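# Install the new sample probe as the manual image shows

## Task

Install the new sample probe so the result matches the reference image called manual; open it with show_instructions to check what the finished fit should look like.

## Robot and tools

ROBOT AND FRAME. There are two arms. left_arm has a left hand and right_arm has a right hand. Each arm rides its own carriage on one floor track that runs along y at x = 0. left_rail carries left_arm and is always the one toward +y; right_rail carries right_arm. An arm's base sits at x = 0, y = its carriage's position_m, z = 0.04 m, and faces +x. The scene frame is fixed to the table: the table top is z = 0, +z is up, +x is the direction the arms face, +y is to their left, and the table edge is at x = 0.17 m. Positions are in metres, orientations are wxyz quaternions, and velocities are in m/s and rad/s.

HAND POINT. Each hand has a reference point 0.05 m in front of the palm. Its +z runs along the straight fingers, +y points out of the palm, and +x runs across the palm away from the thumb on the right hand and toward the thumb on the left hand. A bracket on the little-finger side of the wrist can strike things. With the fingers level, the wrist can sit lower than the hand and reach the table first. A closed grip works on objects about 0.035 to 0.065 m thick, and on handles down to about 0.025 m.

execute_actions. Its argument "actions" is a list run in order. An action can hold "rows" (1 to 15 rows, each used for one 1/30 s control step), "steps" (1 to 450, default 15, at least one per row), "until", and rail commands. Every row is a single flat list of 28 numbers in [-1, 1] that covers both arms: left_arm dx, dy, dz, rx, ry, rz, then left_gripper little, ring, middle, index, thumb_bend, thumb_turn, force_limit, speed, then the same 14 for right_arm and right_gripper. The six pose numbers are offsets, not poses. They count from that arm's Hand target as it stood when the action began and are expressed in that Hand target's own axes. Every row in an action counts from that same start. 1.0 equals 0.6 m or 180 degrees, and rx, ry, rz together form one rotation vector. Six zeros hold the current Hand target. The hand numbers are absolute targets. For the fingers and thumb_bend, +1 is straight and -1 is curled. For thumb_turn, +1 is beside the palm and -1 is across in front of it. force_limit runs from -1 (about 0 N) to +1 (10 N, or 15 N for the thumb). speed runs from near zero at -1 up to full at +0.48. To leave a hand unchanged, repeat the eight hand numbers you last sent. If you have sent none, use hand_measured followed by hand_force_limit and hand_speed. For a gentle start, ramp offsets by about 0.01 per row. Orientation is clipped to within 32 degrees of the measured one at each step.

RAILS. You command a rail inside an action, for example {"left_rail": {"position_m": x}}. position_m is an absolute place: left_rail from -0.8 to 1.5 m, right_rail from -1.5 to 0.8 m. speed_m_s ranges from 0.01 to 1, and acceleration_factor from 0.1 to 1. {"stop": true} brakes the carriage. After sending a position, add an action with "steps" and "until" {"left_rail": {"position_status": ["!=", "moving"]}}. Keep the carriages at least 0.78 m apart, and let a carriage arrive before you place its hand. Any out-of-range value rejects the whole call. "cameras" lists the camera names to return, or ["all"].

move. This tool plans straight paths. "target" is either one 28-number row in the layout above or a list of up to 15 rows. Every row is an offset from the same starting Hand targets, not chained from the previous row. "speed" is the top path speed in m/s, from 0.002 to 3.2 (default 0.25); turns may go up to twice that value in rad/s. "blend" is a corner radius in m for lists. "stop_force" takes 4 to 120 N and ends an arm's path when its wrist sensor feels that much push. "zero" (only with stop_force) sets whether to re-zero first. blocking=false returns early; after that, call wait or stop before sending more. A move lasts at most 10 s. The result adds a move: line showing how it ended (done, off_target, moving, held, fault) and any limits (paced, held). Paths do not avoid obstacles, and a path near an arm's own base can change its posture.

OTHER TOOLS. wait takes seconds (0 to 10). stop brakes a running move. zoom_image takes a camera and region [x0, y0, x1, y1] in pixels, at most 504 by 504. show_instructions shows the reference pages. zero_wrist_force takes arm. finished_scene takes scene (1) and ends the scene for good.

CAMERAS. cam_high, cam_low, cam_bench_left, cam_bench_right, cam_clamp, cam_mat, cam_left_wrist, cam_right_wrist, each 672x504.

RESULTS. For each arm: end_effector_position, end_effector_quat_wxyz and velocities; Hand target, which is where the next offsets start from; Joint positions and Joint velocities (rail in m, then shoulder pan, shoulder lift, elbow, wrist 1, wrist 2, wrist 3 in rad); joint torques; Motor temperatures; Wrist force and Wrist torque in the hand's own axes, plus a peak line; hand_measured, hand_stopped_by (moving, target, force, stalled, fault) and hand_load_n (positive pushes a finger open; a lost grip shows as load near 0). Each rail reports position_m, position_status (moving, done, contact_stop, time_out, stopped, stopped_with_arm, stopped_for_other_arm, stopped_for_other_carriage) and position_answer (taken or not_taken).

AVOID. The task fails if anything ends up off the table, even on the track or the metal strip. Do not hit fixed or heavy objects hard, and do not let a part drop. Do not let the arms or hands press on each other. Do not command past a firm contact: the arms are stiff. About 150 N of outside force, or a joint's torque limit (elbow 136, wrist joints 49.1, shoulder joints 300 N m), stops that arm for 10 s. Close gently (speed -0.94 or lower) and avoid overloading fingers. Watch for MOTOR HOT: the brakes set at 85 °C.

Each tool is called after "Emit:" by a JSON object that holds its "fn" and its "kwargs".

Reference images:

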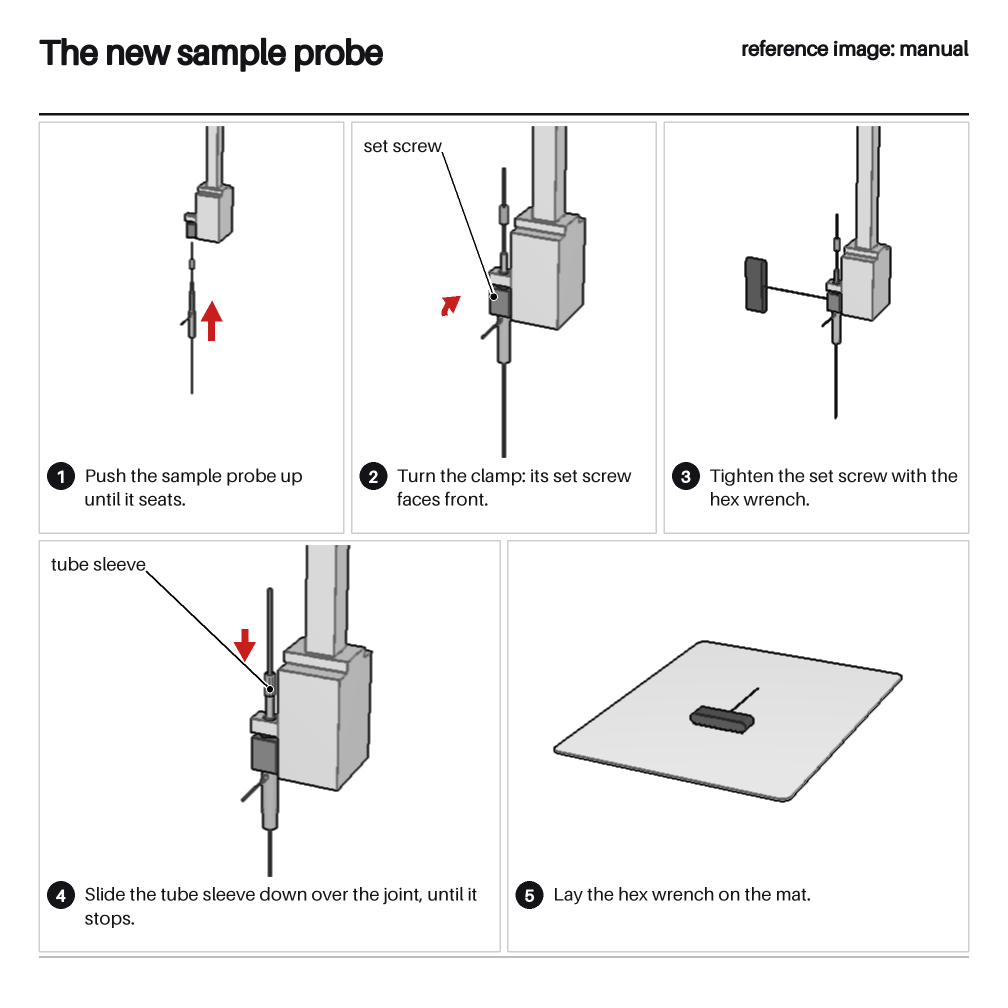

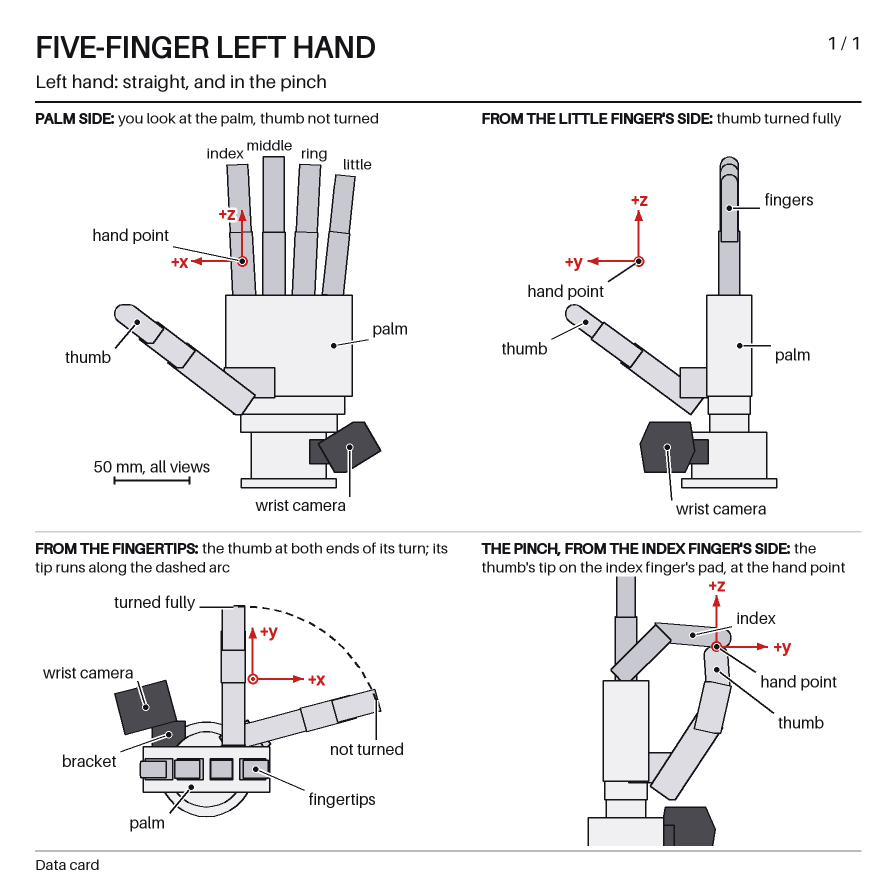

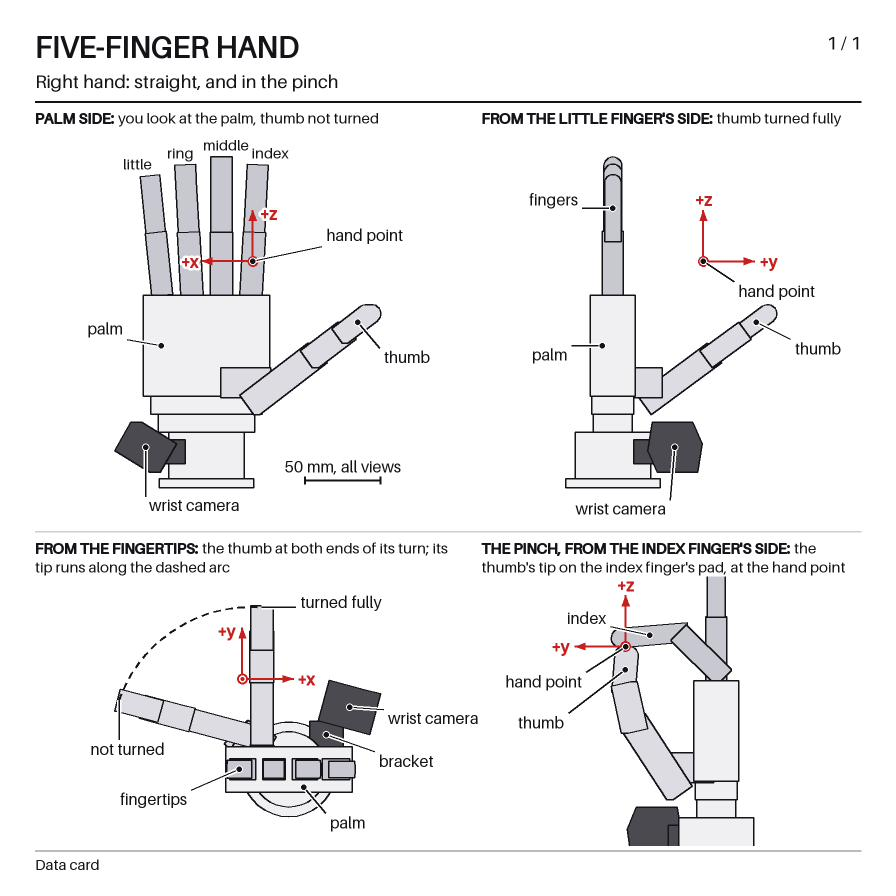

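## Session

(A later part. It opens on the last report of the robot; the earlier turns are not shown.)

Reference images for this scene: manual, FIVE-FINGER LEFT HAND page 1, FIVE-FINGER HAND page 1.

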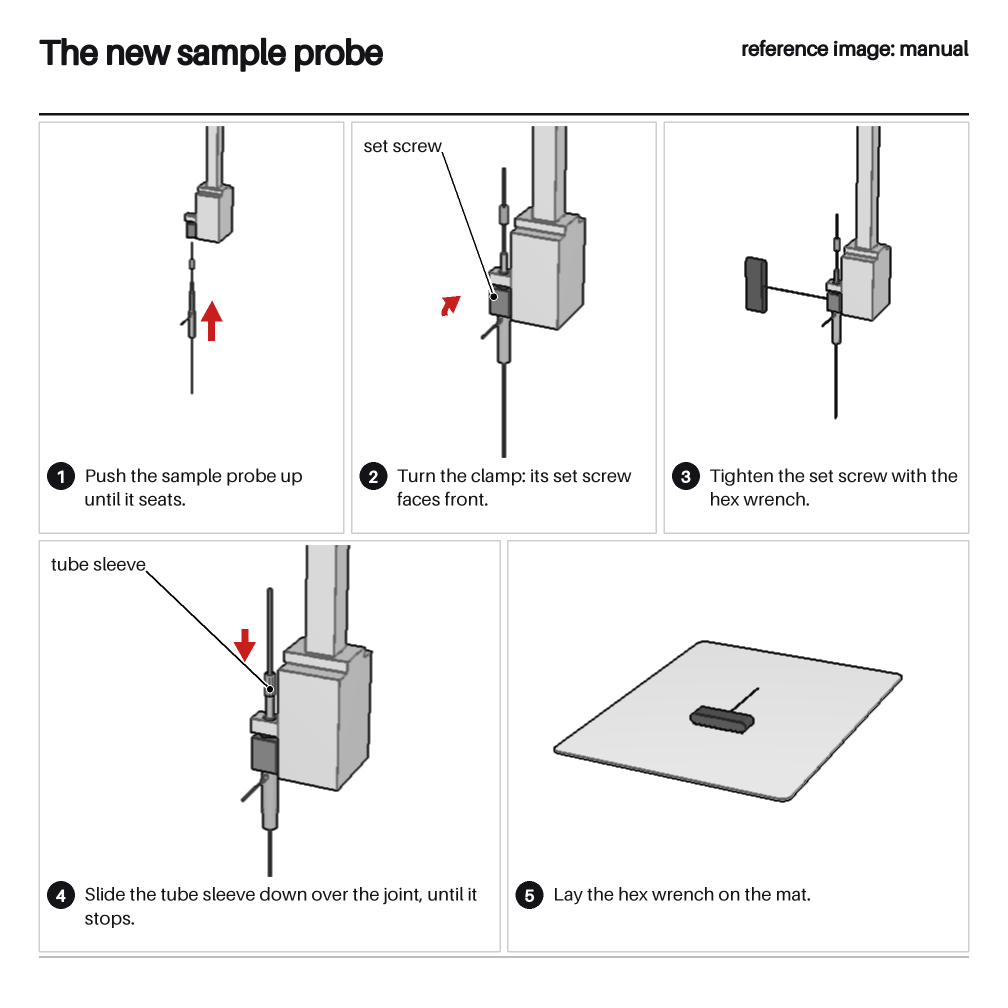

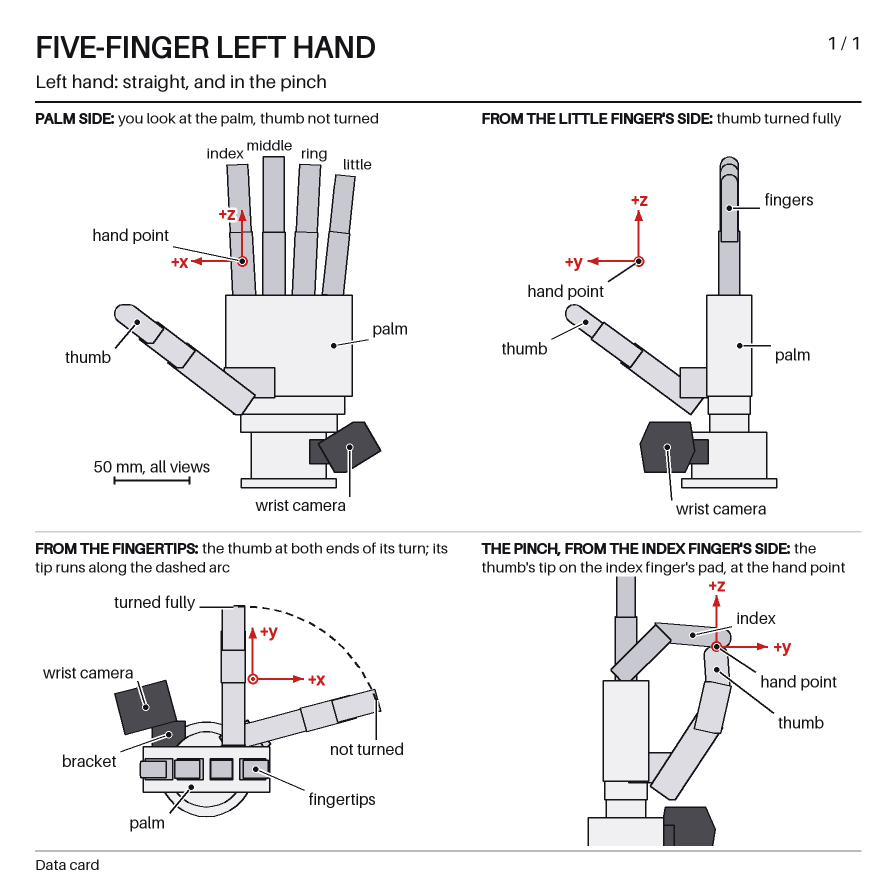

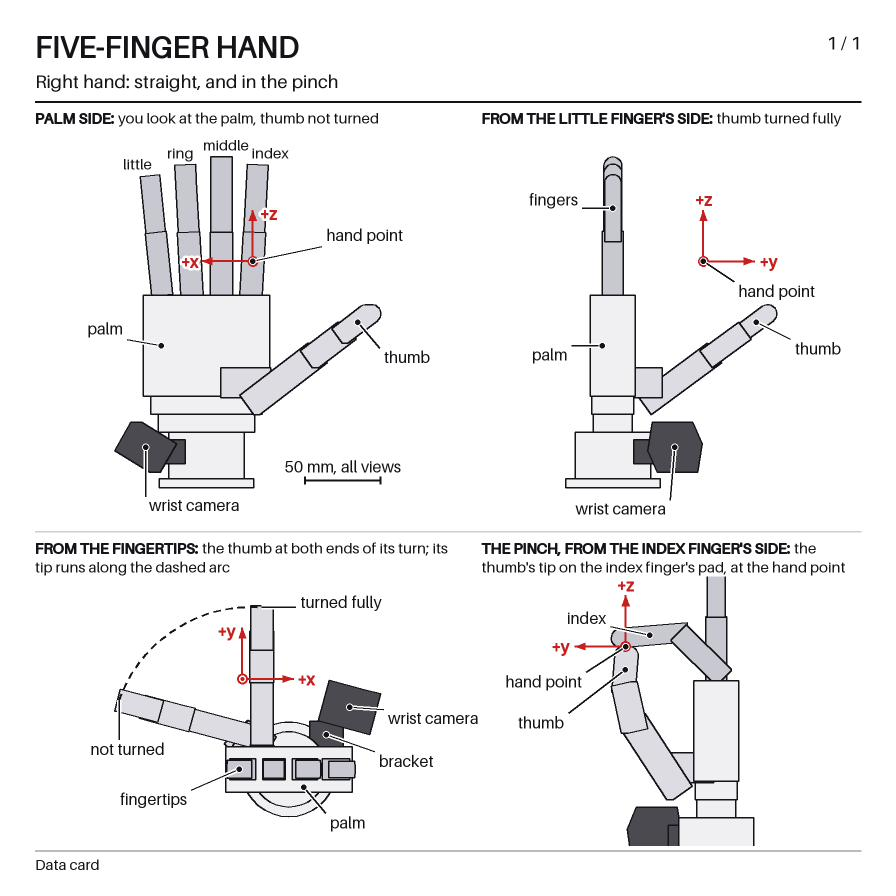

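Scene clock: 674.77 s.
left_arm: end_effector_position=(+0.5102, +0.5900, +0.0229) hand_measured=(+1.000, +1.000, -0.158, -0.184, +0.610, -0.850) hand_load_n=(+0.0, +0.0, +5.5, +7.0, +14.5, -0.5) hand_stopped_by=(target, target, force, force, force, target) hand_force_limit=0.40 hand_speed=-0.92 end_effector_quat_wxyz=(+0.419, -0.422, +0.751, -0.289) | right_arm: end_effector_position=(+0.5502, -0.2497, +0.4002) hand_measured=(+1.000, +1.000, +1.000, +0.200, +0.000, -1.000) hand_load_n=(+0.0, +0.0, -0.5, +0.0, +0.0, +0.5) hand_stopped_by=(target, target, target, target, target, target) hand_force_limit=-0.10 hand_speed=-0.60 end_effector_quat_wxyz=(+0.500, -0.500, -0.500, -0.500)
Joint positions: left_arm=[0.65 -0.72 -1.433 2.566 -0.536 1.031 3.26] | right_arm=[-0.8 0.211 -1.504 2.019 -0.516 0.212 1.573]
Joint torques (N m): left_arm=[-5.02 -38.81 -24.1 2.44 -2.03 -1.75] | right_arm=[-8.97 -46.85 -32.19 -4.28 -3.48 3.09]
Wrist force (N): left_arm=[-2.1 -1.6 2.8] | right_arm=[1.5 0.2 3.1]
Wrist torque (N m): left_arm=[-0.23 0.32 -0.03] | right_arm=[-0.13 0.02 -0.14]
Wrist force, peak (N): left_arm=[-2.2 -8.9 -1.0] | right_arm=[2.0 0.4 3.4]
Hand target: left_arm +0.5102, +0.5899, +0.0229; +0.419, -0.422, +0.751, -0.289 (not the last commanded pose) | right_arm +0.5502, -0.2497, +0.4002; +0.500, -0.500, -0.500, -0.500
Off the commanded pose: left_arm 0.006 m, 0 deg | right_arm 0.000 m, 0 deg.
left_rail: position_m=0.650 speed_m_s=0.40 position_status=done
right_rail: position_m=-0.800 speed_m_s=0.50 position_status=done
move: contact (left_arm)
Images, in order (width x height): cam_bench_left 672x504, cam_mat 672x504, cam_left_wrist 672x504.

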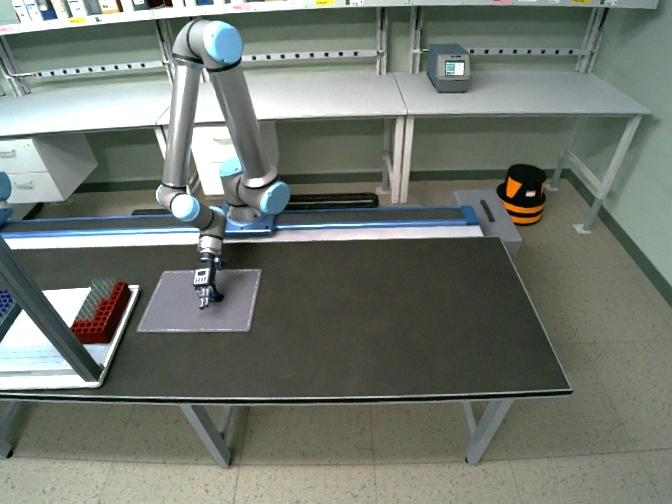

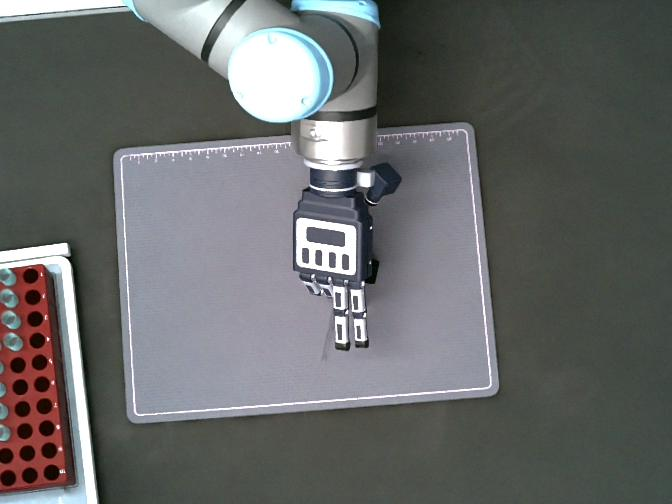

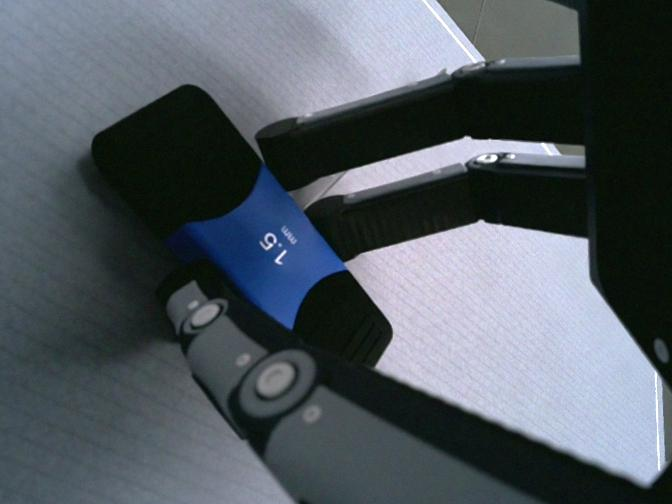

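Emit:
{"fn": "execute_actions", "kwargs": {"actions": [{"rows":[[0,0,0,0,0,0,1,1,0.3,0.3,0.25,-0.85,0.4,-0.75,0,0,0,0,0,0,1,1,1,0.2,0,-1,-0.1,-0.6]],"steps":60}], "cameras": ["cam_mat","cam_left_wrist"]}}

Emit:
{"fn": "zoom_image", "kwargs": {"camera": "cam_mat", "region": [280, 210, 410, 370]}}

Scene clock: 677.27 s.
left_arm: end_effector_position=(+0.5102, +0.5899, +0.0229) hand_measured=(+1.000, +1.000, +0.300, +0.300, +0.608, -0.850) hand_load_n=(+0.0, +0.0, +0.0, +0.0, +0.0, +0.0) hand_stopped_by=(target, target, target, target, force, target) hand_force_limit=0.40 hand_speed=-0.75 end_effector_quat_wxyz=(+0.419, -0.422, +0.751, -0.289) | right_arm: end_effector_position=(+0.5502, -0.2497, +0.4002) hand_measured=(+1.000, +1.000, +1.000, +0.200, +0.000, -1.000) hand_load_n=(+0.0, +0.0, +0.0, +0.0, +0.0, +0.5) hand_stopped_by=(target, target, target, target, target, target) hand_force_limit=-0.10 hand_speed=-0.60 end_effector_quat_wxyz=(+0.500, -0.500, -0.500, -0.500)
Joint positions: left_arm=[0.65 -0.72 -1.433 2.566 -0.536 1.031 3.26] | right_arm=[-0.8 0.211 -1.504 2.019 -0.516 0.212 1.573]
Joint torques (N m): left_arm=[-4.18 -39.88 -19.07 0.31 -1.05 -1.9] | right_arm=[-8.81 -46.94 -32.96 -4.13 -3.6 3.22]
Wrist force (N): left_arm=[-1.1 -1.1 3.4] | right_arm=[1.3 0.4 3.1]
Wrist torque (N m): left_arm=[-0.22 0.33 -0.09] | right_arm=[-0.11 0.04 -0.14]
Wrist force, peak (N): left_arm=[-1.2 -1.1 4.2] | right_arm=[1.8 0.5 3.5]
Hand target: left_arm +0.5102, +0.5899, +0.0229; +0.419, -0.422, +0.751, -0.289 | right_arm +0.5502, -0.2497, +0.4002; +0.500, -0.500, -0.500, -0.500
Off the commanded pose: left_arm 0.000 m, 0 deg | right_arm 0.000 m, 0 deg.
left_rail: position_m=0.650 speed_m_s=0.40 position_status=done
right_rail: position_m=-0.800 speed_m_s=0.50 position_status=done
Images, in order (width x height): cam_mat 672x504, cam_left_wrist 672x504.

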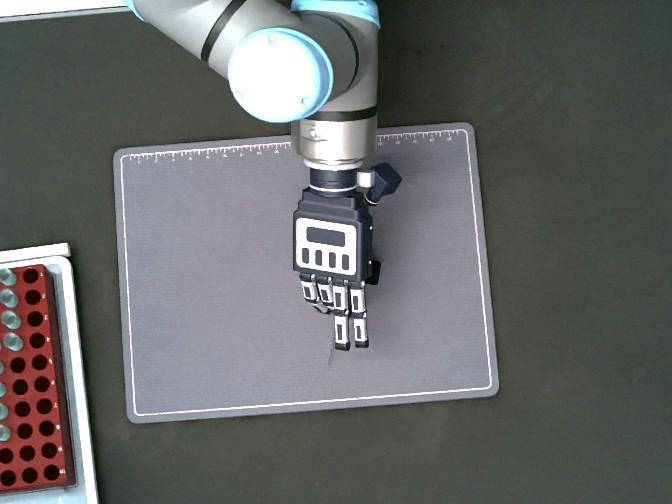

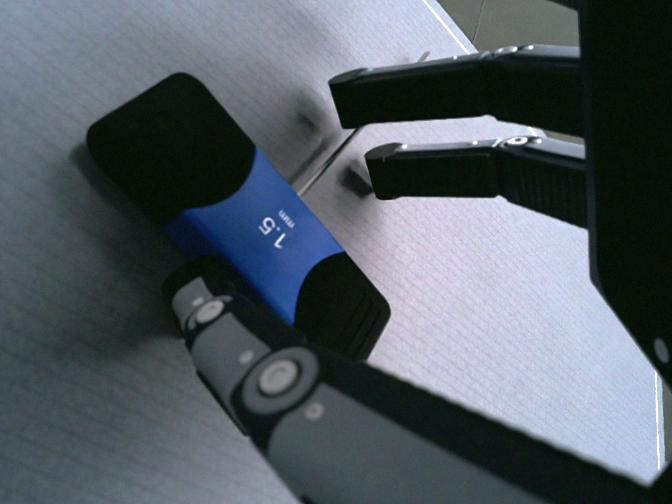

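Scaled by 3.150 from the camera's 672x504 image, which has a finer 960x720 frame.

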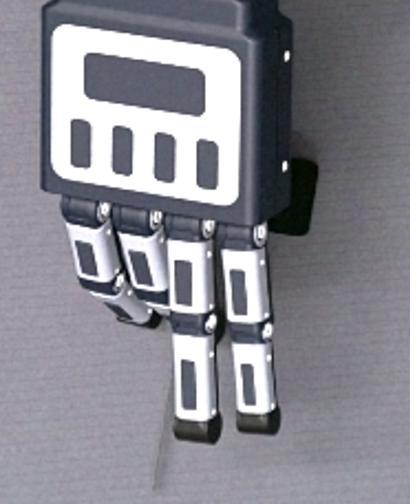

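Emit:
{"fn": "execute_actions", "kwargs": {"actions": [{"rows":[[0,0,0,0,0,0,1,1,1,1,0.25,-0.85,0.4,-0.4,0,0,0,0,0,0,1,1,1,0.2,0,-1,-0.1,-0.6]],"steps":50}]}}

Emit:
{"fn": "move", "kwargs": {"target": [0.00025,0.01732,-0.02845,0,0,0,1,1,1,1,0.25,-0.85,0.4,-0.4,0,0,0,0,0,0,1,1,1,0.2,0,-1,-0.1,-0.6], "speed": 0.02, "stop_force": 6, "cameras": ["cam_mat","cam_left_wrist"]}}

Emit:
{"fn": "zoom_image", "kwargs": {"camera": "cam_mat", "region": [280, 210, 410, 370]}}

Scene clock: 679.57 s.
left_arm: end_effector_position=(+0.5102, +0.5899, +0.0229) hand_measured=(+1.000, +1.000, +1.000, +1.000, +0.608, -0.850) hand_load_n=(+0.0, +0.0, -0.5, +0.0, +0.5, +0.0) hand_stopped_by=(target, target, target, target, force, target) hand_force_limit=0.40 hand_speed=-0.40 end_effector_quat_wxyz=(+0.419, -0.422, +0.751, -0.289) | right_arm: end_effector_position=(+0.5502, -0.2497, +0.4002) hand_measured=(+1.000, +1.000, +1.000, +0.200, +0.000, -1.000) hand_load_n=(+0.0, +0.0, +0.0, +0.5, +0.0, +0.0) hand_stopped_by=(target, target, target, target, target, target) hand_force_limit=-0.10 hand_speed=-0.60 end_effector_quat_wxyz=(+0.500, -0.500, -0.500, -0.500)
Joint positions: left_arm=[0.65 -0.72 -1.433 2.566 -0.536 1.031 3.26] | right_arm=[-0.8 0.211 -1.504 2.019 -0.516 0.212 1.573]
Joint torques (N m): left_arm=[-3.22 -37.89 -13.15 -1.33 -0.05 -1.5] | right_arm=[-8.55 -47.43 -32.32 -4.08 -3.43 3.1]
Wrist force (N): left_arm=[-1.0 -0.9 3.4] | right_arm=[1.6 0.2 3.3]
Wrist torque (N m): left_arm=[-0.21 0.32 -0.08] | right_arm=[-0.15 0.01 -0.14]
Wrist force, peak (N): left_arm=[-1.0 -1.3 4.0] | right_arm=[1.9 0.6 3.6]
Hand target: left_arm +0.5102, +0.5899, +0.0229; +0.419, -0.422, +0.751, -0.289 | right_arm +0.5502, -0.2497, +0.4002; +0.500, -0.500, -0.500, -0.500
Off the commanded pose: left_arm 0.000 m, 0 deg | right_arm 0.000 m, 0 deg.
left_rail: position_m=0.650 speed_m_s=0.40 position_status=done
right_rail: position_m=-0.800 speed_m_s=0.50 position_status=done

Scene clock: 681.43 s.
left_arm: end_effector_position=(+0.4912, +0.5962, +0.0229) hand_measured=(+1.000, +1.000, +1.000, +1.000, +0.608, -0.850) hand_load_n=(+0.0, +0.0, -0.5, +0.0, +0.0, +0.0) hand_stopped_by=(target, target, target, target, force, target) hand_force_limit=0.40 hand_speed=-0.40 end_effector_quat_wxyz=(+0.419, -0.422, +0.751, -0.289) | right_arm: end_effector_position=(+0.5502, -0.2497, +0.4002) hand_measured=(+1.000, +1.000, +1.000, +0.200, +0.000, -1.000) hand_load_n=(+0.0, +0.0, +0.0, +0.0, +0.0, +0.0) hand_stopped_by=(target, target, target, target, target, target) hand_force_limit=-0.10 hand_speed=-0.60 end_effector_quat_wxyz=(+0.500, -0.500, -0.500, -0.500)
Joint positions: left_arm=[0.65 -0.753 -1.46 2.605 -0.536 1.004 3.238] | right_arm=[-0.8 0.211 -1.504 2.019 -0.516 0.212 1.573]
Joint torques (N m): left_arm=[-9.32 -36.64 -7.14 2.77 -3.53 -3.13] | right_arm=[-9.38 -47.76 -32.8 -4.03 -3.28 3.25]
Wrist force (N): left_arm=[-1.2 -1.3 3.8] | right_arm=[1.6 -0.1 3.4]
Wrist torque (N m): left_arm=[-0.26 0.34 0.09] | right_arm=[-0.19 0.00 -0.14]
Wrist force, peak (N): left_arm=[-1.6 -1.0 3.9] | right_arm=[1.6 0.6 3.6]
Hand target: left_arm +0.4912, +0.5962, +0.0229; +0.419, -0.422, +0.751, -0.289 | right_arm +0.5502, -0.2497, +0.4002; +0.500, -0.500, -0.500, -0.500
Off the commanded pose: left_arm 0.000 m, 0 deg | right_arm 0.000 m, 0 deg.
left_rail: position_m=0.650 speed_m_s=0.40 position_status=done
right_rail: position_m=-0.800 speed_m_s=0.50 position_status=done
move: done
Images, in order (width x height): cam_mat 672x504, cam_left_wrist 672x504.

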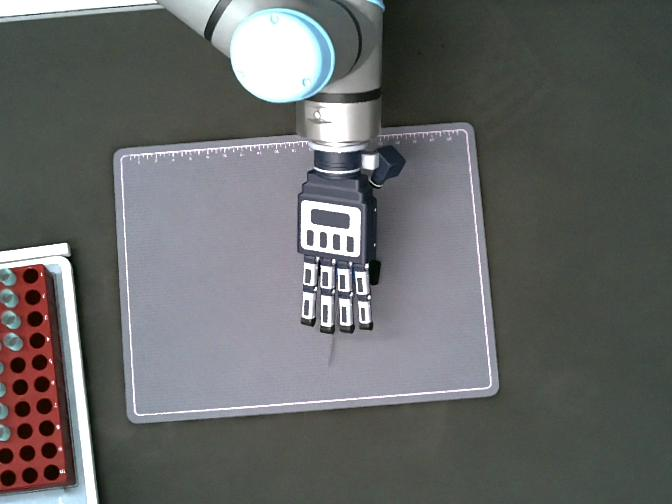

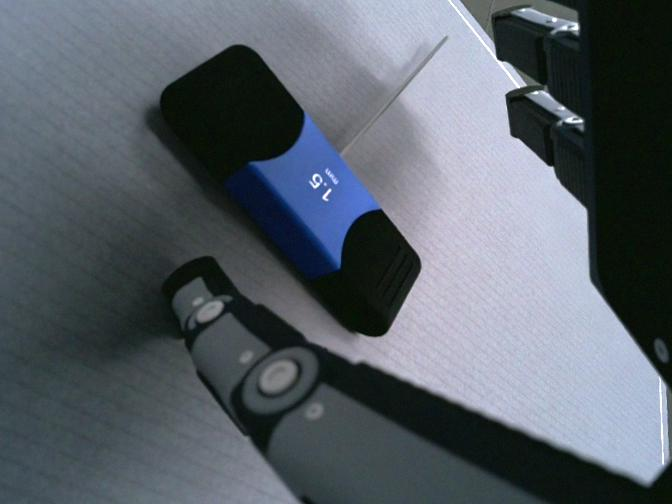

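Scaled by 3.150 from the camera's 672x504 image, which has a finer 960x720 frame.

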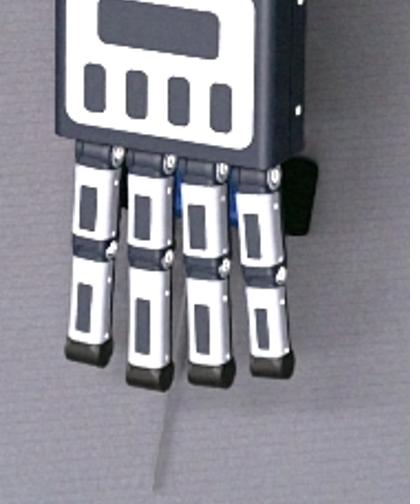

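Emit:
{"fn": "move", "kwargs": {"target": [[-0.0192,-0.0393,-0.0241,0,0,0,1,1,1,1,0.25,-0.85,0.4,-0.4,0,0,0,0,0,0,1,1,1,0.2,0,-1,-0.1,-0.6],[-0.1282,-0.2622,-0.1607,0,0,0,1,1,1,1,0.25,-0.85,0.4,-0.4,0,0,0,0,0,0,1,1,1,0.2,0,-1,-0.1,-0.6]], "speed": [0.05,0.2], "blend": [0.01,0], "cameras": ["cam_mat","cam_left_wrist","cam_clamp","cam_high"]}}

Scene clock: 683.57 s.
left_arm: end_effector_position=(+0.4912, +0.5963, +0.2227) hand_measured=(+1.000, +1.000, +1.000, +1.000, +0.608, -0.850) hand_load_n=(+0.0, +0.0, +0.0, -0.5, +0.0, +0.0) hand_stopped_by=(target, target, target, target, force, target) hand_force_limit=0.40 hand_speed=-0.40 end_effector_quat_wxyz=(+0.419, -0.422, +0.751, -0.289) | right_arm: end_effector_position=(+0.5502, -0.2497, +0.4002) hand_measured=(+1.000, +1.000, +1.000, +0.200, +0.000, -1.000) hand_load_n=(+0.0, +0.0, +0.0, +0.0, +0.0, +0.0) hand_stopped_by=(target, target, target, target, target, target) hand_force_limit=-0.10 hand_speed=-0.60 end_effector_quat_wxyz=(+0.500, -0.500, -0.500, -0.500)
Joint positions: left_arm=[0.65 -0.753 -1.878 2.422 0.065 1.004 3.238] | right_arm=[-0.8 0.211 -1.504 2.019 -0.516 0.212 1.573]
Joint torques (N m): left_arm=[-10.94 -20.75 -40.59 3.11 -3.24 -3.29] | right_arm=[-7.77 -47.2 -32.71 -4.09 -3.58 3.1]
Wrist force (N): left_arm=[-1.7 -0.8 3.0] | right_arm=[1.5 0.3 3.1]
Wrist torque (N m): left_arm=[-0.09 0.33 0.05] | right_arm=[-0.12 0.03 -0.14]
Wrist force, peak (N): left_arm=[-1.4 -1.1 4.2] | right_arm=[2.0 0.4 3.4]
Hand target: left_arm +0.4912, +0.5963, +0.2228; +0.419, -0.422, +0.751, -0.289 | right_arm +0.5502, -0.2497, +0.4002; +0.500, -0.500, -0.500, -0.500
Off the commanded pose: left_arm 0.000 m, 0 deg | right_arm 0.000 m, 0 deg.
left_rail: position_m=0.650 speed_m_s=0.40 position_status=done
right_rail: position_m=-0.800 speed_m_s=0.50 position_status=done
move: done
Images, in order (width x height): cam_high 672x504, cam_clamp 672x504, cam_mat 672x504, cam_left_wrist 672x504.

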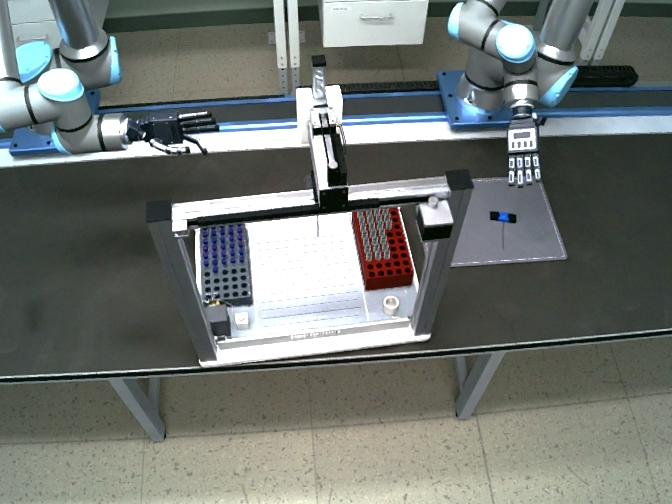

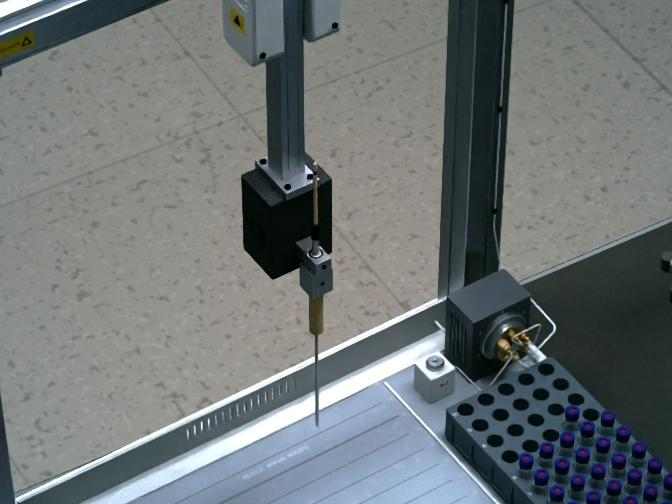

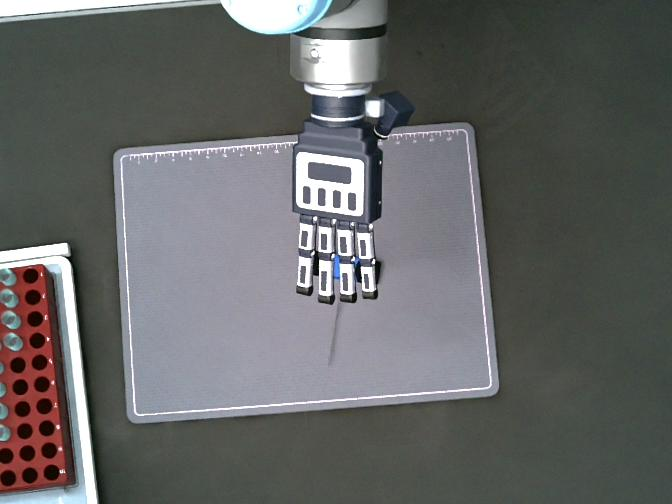

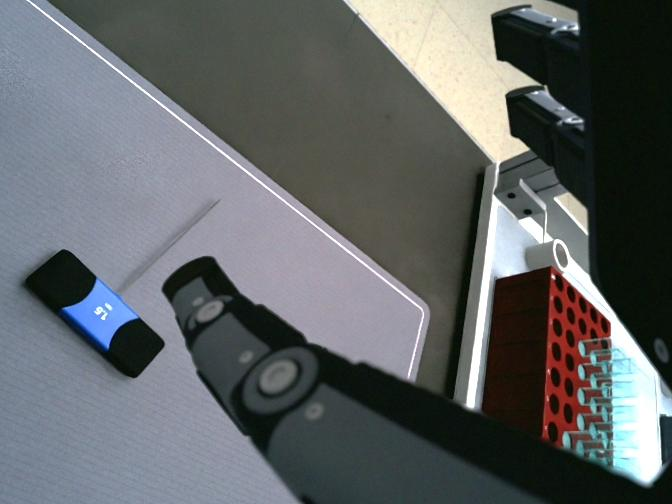

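Emit:
{"fn": "zoom_image", "kwargs": {"camera": "cam_clamp", "region": [290, 220, 350, 310]}}

Emit:
{"fn": "zoom_image", "kwargs": {"camera": "cam_high", "region": [440, 160, 580, 280]}}

Scaled by 5.600 from the camera's 672x504 image, which has a finer 960x720 frame.

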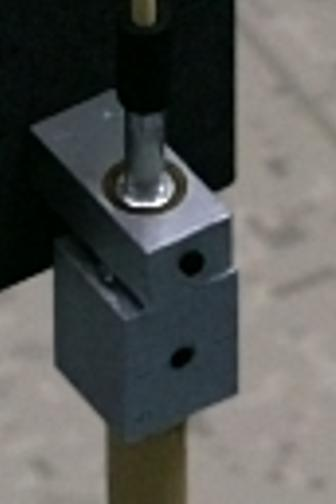

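Scaled by 3.600 from the camera's 672x504 image, which has a finer 960x720 frame.

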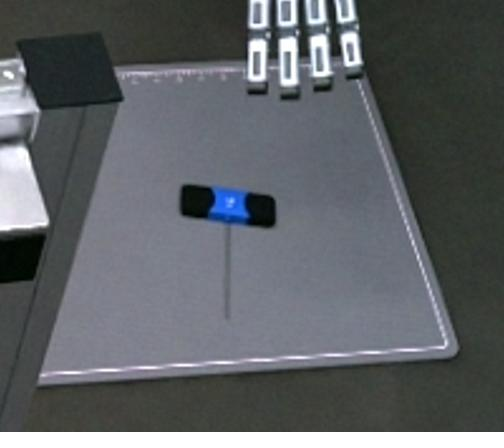

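Emit:
{"fn": "finished_scene", "kwargs": {"scene": 1}}

The scene is finished: the task was done.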